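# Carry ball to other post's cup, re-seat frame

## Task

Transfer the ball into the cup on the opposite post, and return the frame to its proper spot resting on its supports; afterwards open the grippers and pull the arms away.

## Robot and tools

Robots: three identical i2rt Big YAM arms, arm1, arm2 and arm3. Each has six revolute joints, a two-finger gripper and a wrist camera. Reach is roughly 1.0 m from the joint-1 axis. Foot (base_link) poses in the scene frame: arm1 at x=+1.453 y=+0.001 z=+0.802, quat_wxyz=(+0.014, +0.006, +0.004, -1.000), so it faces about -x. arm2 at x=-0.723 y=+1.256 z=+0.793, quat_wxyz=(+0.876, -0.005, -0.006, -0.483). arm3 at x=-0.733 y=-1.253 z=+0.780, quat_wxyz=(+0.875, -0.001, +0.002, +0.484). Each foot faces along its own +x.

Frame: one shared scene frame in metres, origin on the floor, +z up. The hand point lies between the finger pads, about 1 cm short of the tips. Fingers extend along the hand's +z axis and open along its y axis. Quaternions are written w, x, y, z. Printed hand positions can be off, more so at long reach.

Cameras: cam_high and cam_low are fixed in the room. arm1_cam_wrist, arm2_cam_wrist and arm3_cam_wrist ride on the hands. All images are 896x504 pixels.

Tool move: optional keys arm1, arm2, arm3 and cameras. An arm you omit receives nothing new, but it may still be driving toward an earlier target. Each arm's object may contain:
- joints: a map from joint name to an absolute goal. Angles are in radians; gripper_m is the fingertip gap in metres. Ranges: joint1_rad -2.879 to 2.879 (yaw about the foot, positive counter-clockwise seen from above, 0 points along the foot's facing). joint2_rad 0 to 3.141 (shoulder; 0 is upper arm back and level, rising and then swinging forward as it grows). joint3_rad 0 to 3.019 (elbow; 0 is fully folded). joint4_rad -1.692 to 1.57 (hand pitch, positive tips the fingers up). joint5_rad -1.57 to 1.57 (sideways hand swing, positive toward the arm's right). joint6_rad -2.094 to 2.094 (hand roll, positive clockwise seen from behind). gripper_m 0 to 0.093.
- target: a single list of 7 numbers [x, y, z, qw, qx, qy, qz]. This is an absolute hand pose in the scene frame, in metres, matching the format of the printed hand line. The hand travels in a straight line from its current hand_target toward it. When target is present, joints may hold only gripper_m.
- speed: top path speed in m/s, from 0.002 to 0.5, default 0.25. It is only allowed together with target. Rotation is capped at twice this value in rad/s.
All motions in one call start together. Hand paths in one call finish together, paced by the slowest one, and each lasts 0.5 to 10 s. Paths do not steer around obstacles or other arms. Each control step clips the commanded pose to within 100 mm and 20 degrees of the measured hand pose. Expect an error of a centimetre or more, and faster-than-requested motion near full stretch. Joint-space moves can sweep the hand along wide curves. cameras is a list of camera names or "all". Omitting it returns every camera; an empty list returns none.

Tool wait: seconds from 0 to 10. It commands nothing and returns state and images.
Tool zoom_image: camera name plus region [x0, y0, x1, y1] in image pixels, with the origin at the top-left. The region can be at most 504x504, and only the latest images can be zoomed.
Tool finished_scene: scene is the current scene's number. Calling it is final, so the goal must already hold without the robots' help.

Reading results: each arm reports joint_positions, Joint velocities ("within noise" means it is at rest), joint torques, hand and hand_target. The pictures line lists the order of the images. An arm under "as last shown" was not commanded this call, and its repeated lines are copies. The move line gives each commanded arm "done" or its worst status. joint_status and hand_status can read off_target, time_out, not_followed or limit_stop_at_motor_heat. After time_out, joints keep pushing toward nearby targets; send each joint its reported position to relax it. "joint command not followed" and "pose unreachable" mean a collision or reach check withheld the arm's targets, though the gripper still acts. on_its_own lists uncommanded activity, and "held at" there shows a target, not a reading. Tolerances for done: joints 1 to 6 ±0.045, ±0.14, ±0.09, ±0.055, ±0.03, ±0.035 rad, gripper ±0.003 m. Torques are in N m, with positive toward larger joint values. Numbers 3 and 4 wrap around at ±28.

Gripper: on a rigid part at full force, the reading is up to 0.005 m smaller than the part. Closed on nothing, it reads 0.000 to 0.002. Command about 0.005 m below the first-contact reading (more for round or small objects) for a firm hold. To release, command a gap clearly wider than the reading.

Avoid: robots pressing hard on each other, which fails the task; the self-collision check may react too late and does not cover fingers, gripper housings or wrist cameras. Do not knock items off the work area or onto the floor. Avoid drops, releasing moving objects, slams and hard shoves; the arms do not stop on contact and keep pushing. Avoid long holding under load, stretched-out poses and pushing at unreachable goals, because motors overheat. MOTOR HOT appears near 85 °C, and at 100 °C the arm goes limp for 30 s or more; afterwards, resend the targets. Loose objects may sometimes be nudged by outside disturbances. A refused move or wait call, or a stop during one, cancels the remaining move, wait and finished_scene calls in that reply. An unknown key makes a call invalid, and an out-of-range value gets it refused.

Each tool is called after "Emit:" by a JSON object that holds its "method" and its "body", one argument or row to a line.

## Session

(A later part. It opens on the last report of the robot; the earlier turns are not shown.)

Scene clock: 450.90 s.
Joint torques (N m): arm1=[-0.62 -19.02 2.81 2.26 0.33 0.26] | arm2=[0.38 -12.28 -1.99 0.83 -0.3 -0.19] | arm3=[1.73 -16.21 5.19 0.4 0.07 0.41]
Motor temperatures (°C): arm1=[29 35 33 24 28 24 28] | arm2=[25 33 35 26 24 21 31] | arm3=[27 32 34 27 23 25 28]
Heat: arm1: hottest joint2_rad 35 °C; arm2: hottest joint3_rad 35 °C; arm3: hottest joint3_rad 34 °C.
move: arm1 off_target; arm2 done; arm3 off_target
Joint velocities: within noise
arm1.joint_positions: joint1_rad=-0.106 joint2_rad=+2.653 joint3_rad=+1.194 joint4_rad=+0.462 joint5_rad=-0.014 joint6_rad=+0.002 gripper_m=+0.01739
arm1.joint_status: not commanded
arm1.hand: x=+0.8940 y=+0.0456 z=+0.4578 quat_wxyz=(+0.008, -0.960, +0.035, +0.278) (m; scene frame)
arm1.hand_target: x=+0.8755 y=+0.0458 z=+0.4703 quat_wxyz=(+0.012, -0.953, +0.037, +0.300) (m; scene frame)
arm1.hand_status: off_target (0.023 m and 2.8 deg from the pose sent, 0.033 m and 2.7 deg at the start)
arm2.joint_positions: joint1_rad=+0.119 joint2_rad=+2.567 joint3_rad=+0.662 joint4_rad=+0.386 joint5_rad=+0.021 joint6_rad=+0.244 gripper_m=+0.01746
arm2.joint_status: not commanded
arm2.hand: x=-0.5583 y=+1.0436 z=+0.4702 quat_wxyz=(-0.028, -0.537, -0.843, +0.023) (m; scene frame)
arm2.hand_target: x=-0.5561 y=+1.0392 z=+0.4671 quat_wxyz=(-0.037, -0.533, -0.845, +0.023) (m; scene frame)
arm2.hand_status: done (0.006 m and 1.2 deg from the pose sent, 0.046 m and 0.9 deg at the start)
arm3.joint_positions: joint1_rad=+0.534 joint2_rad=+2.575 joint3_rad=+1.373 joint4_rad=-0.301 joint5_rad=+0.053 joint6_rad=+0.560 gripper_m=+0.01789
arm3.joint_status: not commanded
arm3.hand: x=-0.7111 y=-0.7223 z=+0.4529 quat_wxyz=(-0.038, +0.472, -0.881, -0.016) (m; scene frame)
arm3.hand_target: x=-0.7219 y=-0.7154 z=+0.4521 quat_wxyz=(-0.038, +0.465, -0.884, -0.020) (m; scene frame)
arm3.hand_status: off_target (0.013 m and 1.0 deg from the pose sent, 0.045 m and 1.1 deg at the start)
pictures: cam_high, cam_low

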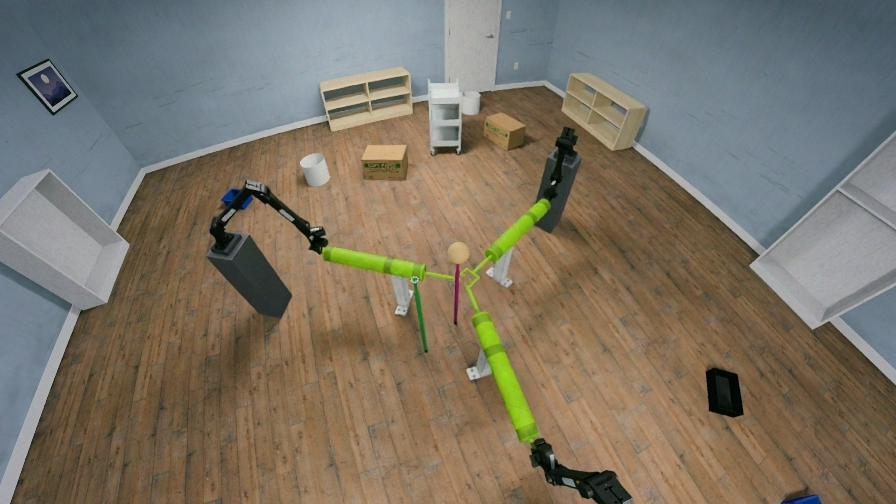

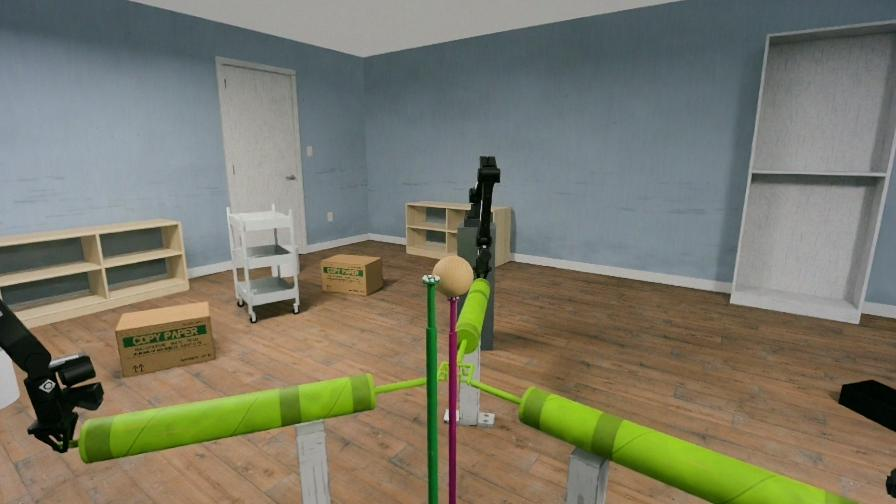

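Emit:
{"method": "move", "body": {
  "arm1": {"target":[0.874,0.043,0.444,0.0118,-0.9529,0.0375,0.3005],"speed":0.03},
  "arm2": {"target":[-0.5545,1.037,0.446,0.0369,0.5331,0.8449,-0.0233],"speed":0.03},
  "arm3": {"target":[-0.722,-0.715,0.428,0.0386,-0.4651,0.8842,0.0203],"speed":0.03},
  "cameras": ["cam_high","cam_low"]
}}

Emit:
{"method": "zoom_image", "body": {
  "camera": "cam_low",
  "region": [250, 250, 650, 500]
}}

Emit:
{"method": "zoom_image", "body": {
  "camera": "cam_high",
  "region": [370, 210, 530, 380]
}}

Scene clock: 458.57 s.
Joint torques (N m): arm1=[-0.56 -18.02 3.49 2.3 0.32 0.26] | arm2=[0.38 -11.52 -1.42 0.92 -0.21 -0.19] | arm3=[1.49 -15.5 5.53 0.57 0.07 0.36]
Motor temperatures (°C): arm1=[29 35 33 24 28 24 28] | arm2=[25 33 34 26 24 21 31] | arm3=[27 32 33 27 23 25 28]
Heat: arm1: hottest joint2_rad 35 °C; arm2: hottest joint3_rad 34 °C; arm3: hottest joint3_rad 33 °C.
move: arm1 off_target; arm2 done; arm3 off_target
Joint velocities: within noise
arm1.joint_positions: joint1_rad=-0.100 joint2_rad=+2.708 joint3_rad=+1.235 joint4_rad=+0.480 joint5_rad=-0.010 joint6_rad=+0.008 gripper_m=+0.01739
arm1.joint_status: not commanded
arm1.hand: x=+0.8929 y=+0.0432 z=+0.4372 quat_wxyz=(+0.009, -0.960, +0.035, +0.279) (m; scene frame)
arm1.hand_target: x=+0.8746 y=+0.0430 z=+0.4445 quat_wxyz=(+0.012, -0.953, +0.038, +0.300) (m; scene frame)
arm1.hand_status: off_target (0.020 m and 2.6 deg from the pose sent, 0.024 m and 2.8 deg at the start)
arm2.joint_positions: joint1_rad=+0.118 joint2_rad=+2.620 joint3_rad=+0.699 joint4_rad=+0.401 joint5_rad=+0.019 joint6_rad=+0.244 gripper_m=+0.01746
arm2.joint_status: not commanded
arm2.hand: x=-0.5572 y=+1.0427 z=+0.4534 quat_wxyz=(-0.027, -0.537, -0.843, +0.022) (m; scene frame)
arm2.hand_target: x=-0.5546 y=+1.0371 z=+0.4463 quat_wxyz=(-0.037, -0.533, -0.845, +0.023) (m; scene frame)
arm2.hand_status: done (0.010 m and 1.2 deg from the pose sent, 0.025 m and 1.2 deg at the start)
arm3.joint_positions: joint1_rad=+0.537 joint2_rad=+2.622 joint3_rad=+1.404 joint4_rad=-0.284 joint5_rad=+0.053 joint6_rad=+0.564 gripper_m=+0.01789
arm3.joint_status: not commanded
arm3.hand: x=-0.7127 y=-0.7215 z=+0.4340 quat_wxyz=(-0.038, +0.471, -0.881, -0.016) (m; scene frame)
arm3.hand_target: x=-0.7220 y=-0.7154 z=+0.4282 quat_wxyz=(-0.038, +0.465, -0.884, -0.020) (m; scene frame)
arm3.hand_status: off_target (0.013 m and 0.9 deg from the pose sent, 0.028 m and 1.0 deg at the start)
pictures: cam_high, cam_low

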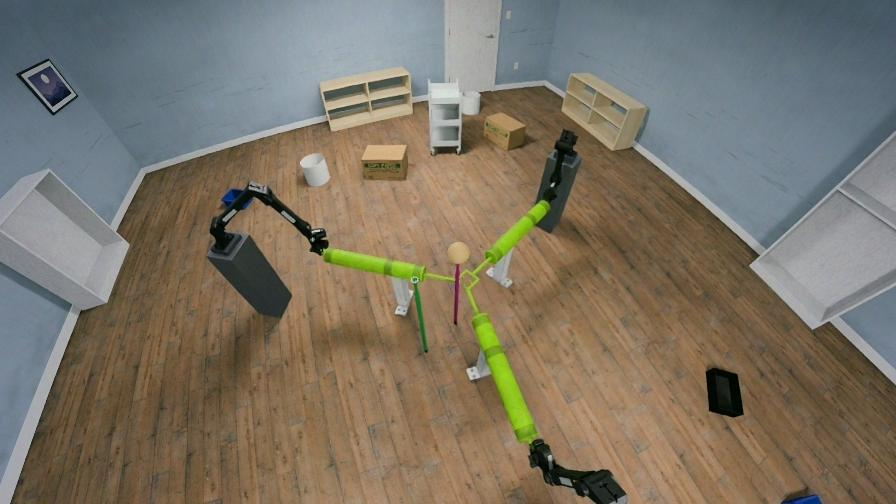

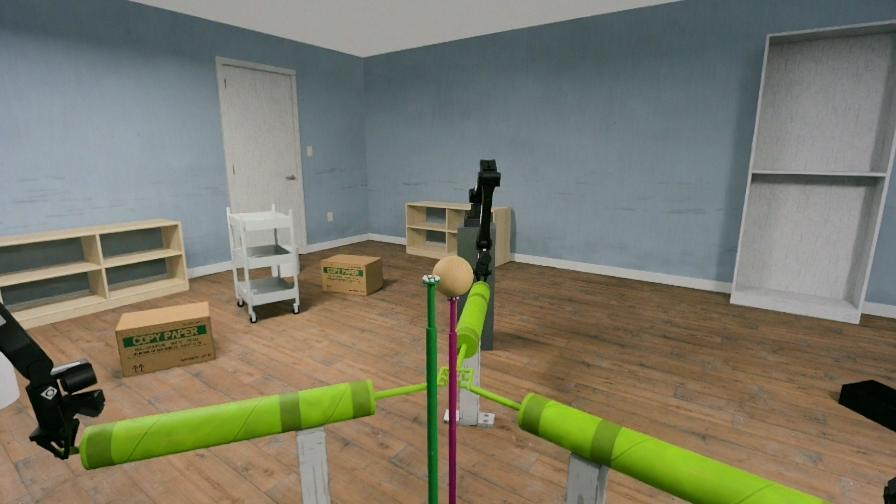

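Scaled by 1.260 from the camera's 896x504 image, which has a finer 1280x720 frame.

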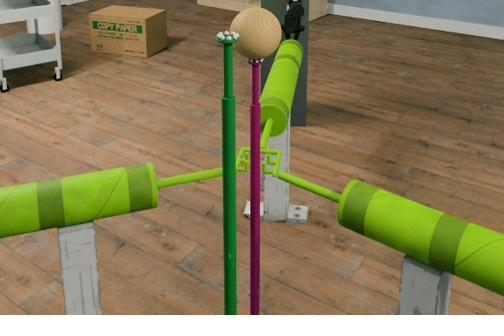

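Scaled by 2.965 from the camera's 896x504 image, which has a finer 1280x720 frame.

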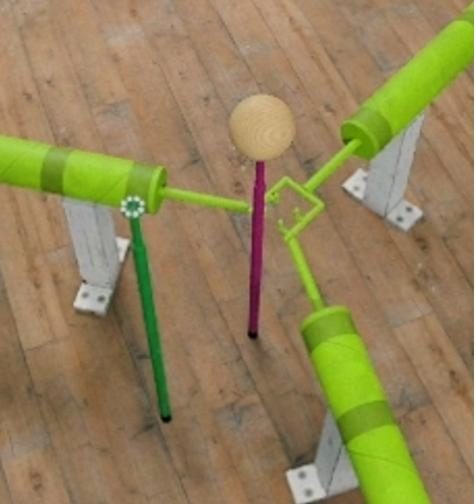

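Emit:
{"method": "move", "body": {
  "arm1": {"target":[0.875,0.043,0.423,0.0118,-0.9529,0.0375,0.3005],"speed":0.03},
  "arm2": {"target":[-0.5545,1.037,0.436,0.0369,0.5331,0.8449,-0.0233],"speed":0.03},
  "arm3": {"target":[-0.721,-0.716,0.411,0.0386,-0.4651,0.8842,0.0203],"speed":0.03},
  "cameras": ["cam_high","cam_low"]
}}

Emit:
{"method": "zoom_image", "body": {
  "camera": "cam_low",
  "region": [250, 250, 650, 500]
}}

Scene clock: 465.77 s.
Joint torques (N m): arm1=[-0.56 -14.51 6.16 2.29 0.32 0.25] | arm2=[0.38 -9.41 -0.13 0.98 -0.21 -0.19] | arm3=[1.26 -13.04 6.86 1.24 0.07 0.34]
Motor temperatures (°C): arm1=[29 34 32 24 28 24 28] | arm2=[25 33 33 26 24 21 31] | arm3=[27 32 33 27 23 25 28]
Heat: arm1: hottest joint2_rad 34 °C; arm2: hottest joint2_rad 33 °C; arm3: hottest joint3_rad 33 °C.
move: arm1 off_target; arm2 off_target; arm3 off_target
Joint velocities: within noise
arm1.joint_positions: joint1_rad=-0.100 joint2_rad=+2.714 joint3_rad=+1.236 joint4_rad=+0.496 joint5_rad=-0.009 joint6_rad=+0.008 gripper_m=+0.01739
arm1.joint_status: not commanded
arm1.hand: x=+0.8918 y=+0.0431 z=+0.4363 quat_wxyz=(+0.009, -0.958, +0.035, +0.285) (m; scene frame)
arm1.hand_target: x=+0.8764 y=+0.0429 z=+0.4244 quat_wxyz=(+0.012, -0.953, +0.038, +0.300) (m; scene frame)
arm1.hand_status: off_target (0.021 m and 1.9 deg from the pose sent, 0.023 m and 2.6 deg at the start)
arm2.joint_positions: joint1_rad=+0.118 joint2_rad=+2.621 joint3_rad=+0.699 joint4_rad=+0.410 joint5_rad=+0.019 joint6_rad=+0.244 gripper_m=+0.01746
arm2.joint_status: not commanded
arm2.hand: x=-0.5561 y=+1.0413 z=+0.4533 quat_wxyz=(-0.031, -0.537, -0.843, +0.023) (m; scene frame)
arm2.hand_target: x=-0.5548 y=+1.0374 z=+0.4371 quat_wxyz=(-0.037, -0.533, -0.845, +0.023) (m; scene frame)
arm2.hand_status: off_target (0.018 m and 0.8 deg from the pose sent, 0.018 m and 1.2 deg at the start)
arm3.joint_positions: joint1_rad=+0.537 joint2_rad=+2.626 joint3_rad=+1.407 joint4_rad=-0.284 joint5_rad=+0.053 joint6_rad=+0.564 gripper_m=+0.01789
arm3.joint_status: not commanded
arm3.hand: x=-0.7127 y=-0.7215 z=+0.4324 quat_wxyz=(-0.038, +0.471, -0.881, -0.016) (m; scene frame)
arm3.hand_target: x=-0.7209 y=-0.7172 z=+0.4122 quat_wxyz=(-0.038, +0.465, -0.884, -0.021) (m; scene frame)
arm3.hand_status: off_target (0.024 m and 0.9 deg from the pose sent, 0.025 m and 0.9 deg at the start)
pictures: cam_high, cam_low

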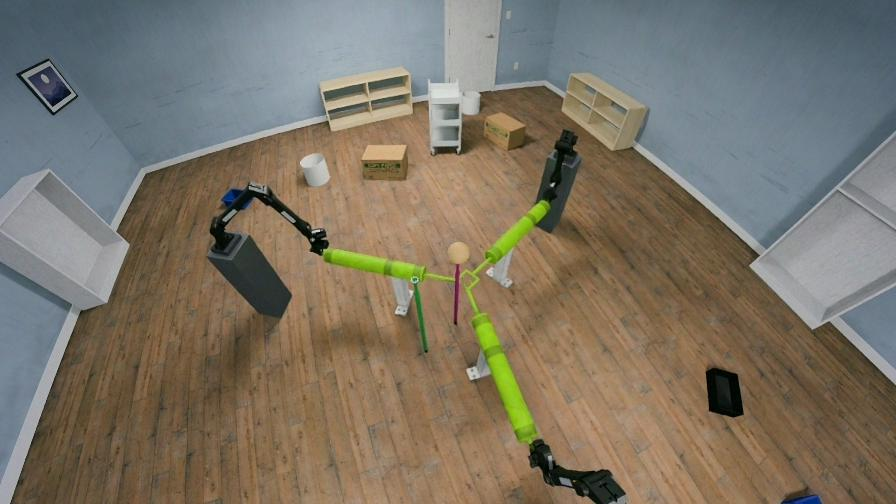

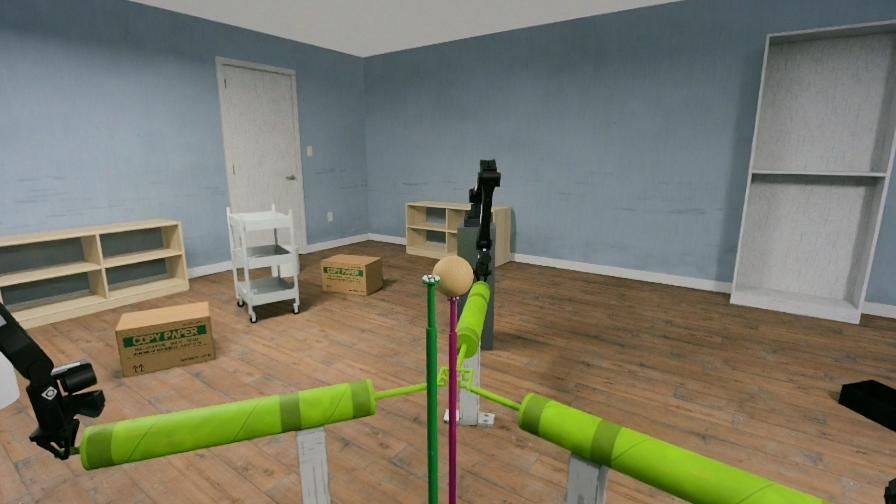

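Scaled by 1.260 from the camera's 896x504 image, which has a finer 1280x720 frame.

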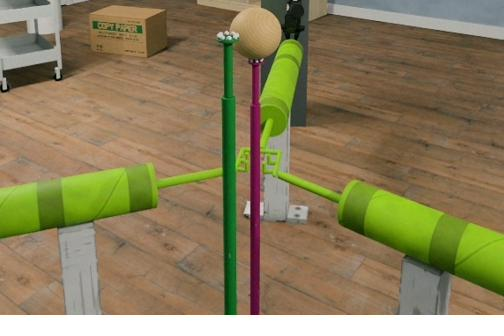

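Emit:
{"method": "move", "body": {
  "arm1": {"joints":{"gripper_m":0.06}},
  "arm2": {"joints":{"gripper_m":0.06}},
  "arm3": {"joints":{"gripper_m":0.06}},
  "cameras": ["cam_low"]
}}

Emit:
{"method": "move", "body": {
  "arm1": {"target":[0.98,0.038,0.565,0.0118,-0.9529,0.0375,0.3005],"speed":0.12},
  "arm2": {"target":[-0.562,1.045,0.60,0.0369,0.5331,0.8449,-0.0233],"speed":0.12},
  "arm3": {"target":[-0.723,-0.73,0.58,0.0386,-0.4651,0.8842,0.0203],"speed":0.12},
  "cameras": ["cam_high","cam_low"]
}}

Emit:
{"method": "zoom_image", "body": {
  "camera": "cam_low",
  "region": [250, 250, 650, 500]
}}

Scene clock: 472.47 s.
Joint torques (N m): arm1=[-0.56 -18.02 2.4 2.06 0.15 0.25] | arm2=[0.44 -11.52 -2.25 0.57 -0.17 -0.17] | arm3=[0.38 -15.74 5.04 0.96 0.08 0.11]
Motor temperatures (°C): arm1=[29 34 32 24 28 24 28] | arm2=[25 33 33 26 24 21 31] | arm3=[27 31 33 27 23 25 28]
Heat: arm1: hottest joint2_rad 34 °C; arm2: hottest joint2_rad 33 °C; arm3: hottest joint3_rad 33 °C.
move: arm1 done; arm2 done; arm3 done
Joint velocities: within noise
arm1.joint_positions: joint1_rad=-0.100 joint2_rad=+2.757 joint3_rad=+1.287 joint4_rad=+0.501 joint5_rad=-0.005 joint6_rad=+0.009 gripper_m=+0.05983
arm1.joint_status: all done
arm1.hand: x=+0.8829 y=+0.0447 z=+0.4220 quat_wxyz=(+0.011, -0.956, +0.036, +0.291) (m; scene frame)
arm1.hand_target: x=+0.8763 y=+0.0429 z=+0.4245 quat_wxyz=(+0.012, -0.953, +0.038, +0.300) (m; scene frame)
arm1.hand_status: not commanded
arm2.joint_positions: joint1_rad=+0.118 joint2_rad=+2.646 joint3_rad=+0.730 joint4_rad=+0.423 joint5_rad=+0.018 joint6_rad=+0.243 gripper_m=+0.05985
arm2.joint_status: all done
arm2.hand: x=-0.5496 y=+1.0335 z=+0.4438 quat_wxyz=(-0.041, -0.536, -0.843, +0.025) (m; scene frame)
arm2.hand_target: x=-0.5549 y=+1.0375 z=+0.4370 quat_wxyz=(-0.037, -0.533, -0.845, +0.023) (m; scene frame)
arm2.hand_status: not commanded
arm3.joint_positions: joint1_rad=+0.544 joint2_rad=+2.662 joint3_rad=+1.428 joint4_rad=-0.277 joint5_rad=+0.053 joint6_rad=+0.582 gripper_m=+0.05987
arm3.joint_status: all done
arm3.hand: x=-0.7163 y=-0.7243 z=+0.4171 quat_wxyz=(-0.036, +0.466, -0.884, -0.013) (m; scene frame)
arm3.hand_target: x=-0.7209 y=-0.7172 z=+0.4122 quat_wxyz=(-0.039, +0.465, -0.884, -0.020) (m; scene frame)
arm3.hand_status: not commanded
pictures: cam_low

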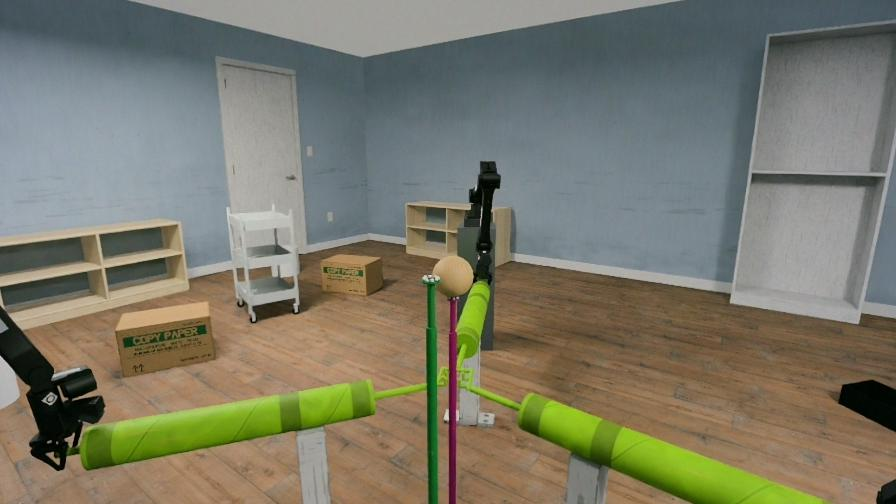

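Scene clock: 474.77 s.
Joint torques (N m): arm1=[-1.26 -15.97 0.29 2.06 -0.03 0.18] | arm2=[0.15 -12.45 -0.95 -0.14 -0.17 -0.17] | arm3=[0.85 -17.14 4.83 0.17 0.1 0.12]
Motor temperatures (°C): arm1=[29 34 32 24 28 24 27] | arm2=[25 33 32 26 24 21 30] | arm3=[27 31 33 27 23 25 28]
Heat: arm1: hottest joint2_rad 34 °C; arm2: hottest joint2_rad 33 °C; arm3: hottest joint3_rad 33 °C.
move: arm1 off_target; arm2 done; arm3 off_target
Joint velocities: within noise
arm1.joint_positions: joint1_rad=-0.100 joint2_rad=+2.376 joint3_rad=+0.779 joint4_rad=+0.618 joint5_rad=-0.005 joint6_rad=+0.009 gripper_m=+0.05991
arm1.joint_status: not commanded
arm1.hand: x=+0.9875 y=+0.0359 z=+0.5547 quat_wxyz=(+0.011, -0.957, +0.036, +0.286) (m; scene frame)
arm1.hand_target: x=+0.9802 y=+0.0381 z=+0.5648 quat_wxyz=(+0.012, -0.953, +0.038, +0.300) (m; scene frame)
arm1.hand_status: off_target (0.013 m and 1.7 deg from the pose sent, 0.173 m and 1.2 deg at the start)
arm2.joint_positions: joint1_rad=+0.115 joint2_rad=+2.091 joint3_rad=+0.464 joint4_rad=+0.129 joint5_rad=+0.017 joint6_rad=+0.236 gripper_m=+0.05992
arm2.joint_status: not commanded
arm2.hand: x=-0.5583 y=+1.0445 z=+0.5960 quat_wxyz=(-0.038, -0.534, -0.844, +0.024) (m; scene frame)
arm2.hand_target: x=-0.5618 y=+1.0450 z=+0.5998 quat_wxyz=(-0.037, -0.533, -0.845, +0.023) (m; scene frame)
arm2.hand_status: done (0.006 m and 0.3 deg from the pose sent, 0.157 m and 0.6 deg at the start)
arm3.joint_positions: joint1_rad=+0.547 joint2_rad=+2.283 joint3_rad=+1.212 joint4_rad=-0.434 joint5_rad=+0.053 joint6_rad=+0.588 gripper_m=+0.05995
arm3.joint_status: not commanded
arm3.hand: x=-0.7178 y=-0.7345 z=+0.5701 quat_wxyz=(-0.037, +0.465, -0.884, -0.015) (m; scene frame)
arm3.hand_target: x=-0.7229 y=-0.7300 z=+0.5799 quat_wxyz=(-0.039, +0.465, -0.884, -0.020) (m; scene frame)
arm3.hand_status: off_target (0.012 m and 0.6 deg from the pose sent, 0.163 m and 0.9 deg at the start)
pictures: cam_high, cam_low

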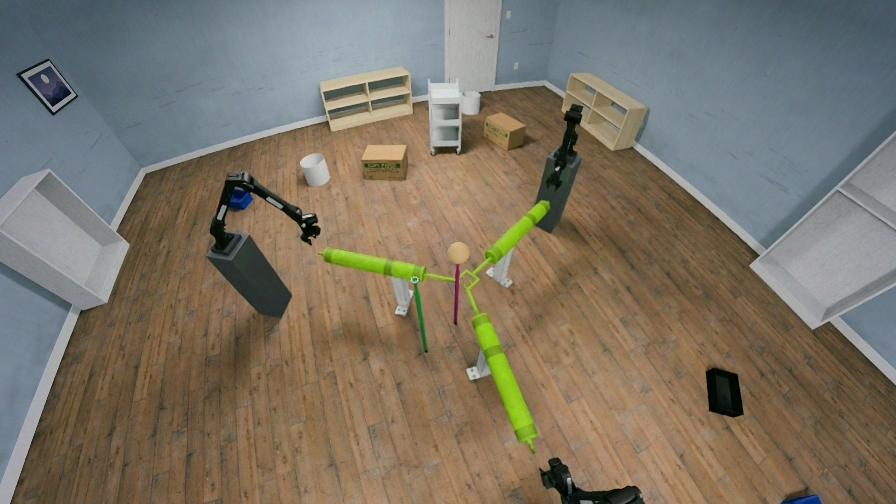

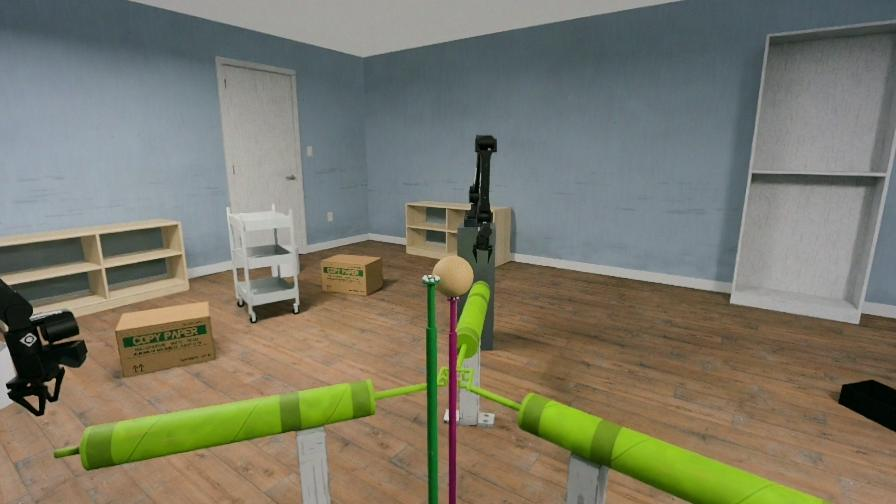

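Scaled by 1.260 from the camera's 896x504 image, which has a finer 1280x720 frame.

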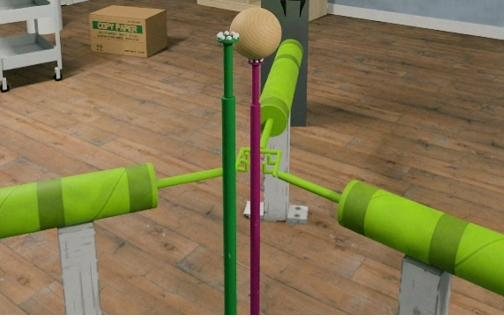

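Emit:
{"method": "finished_scene", "body": {
  "scene": 2
}}

The scene is finished: the task was done.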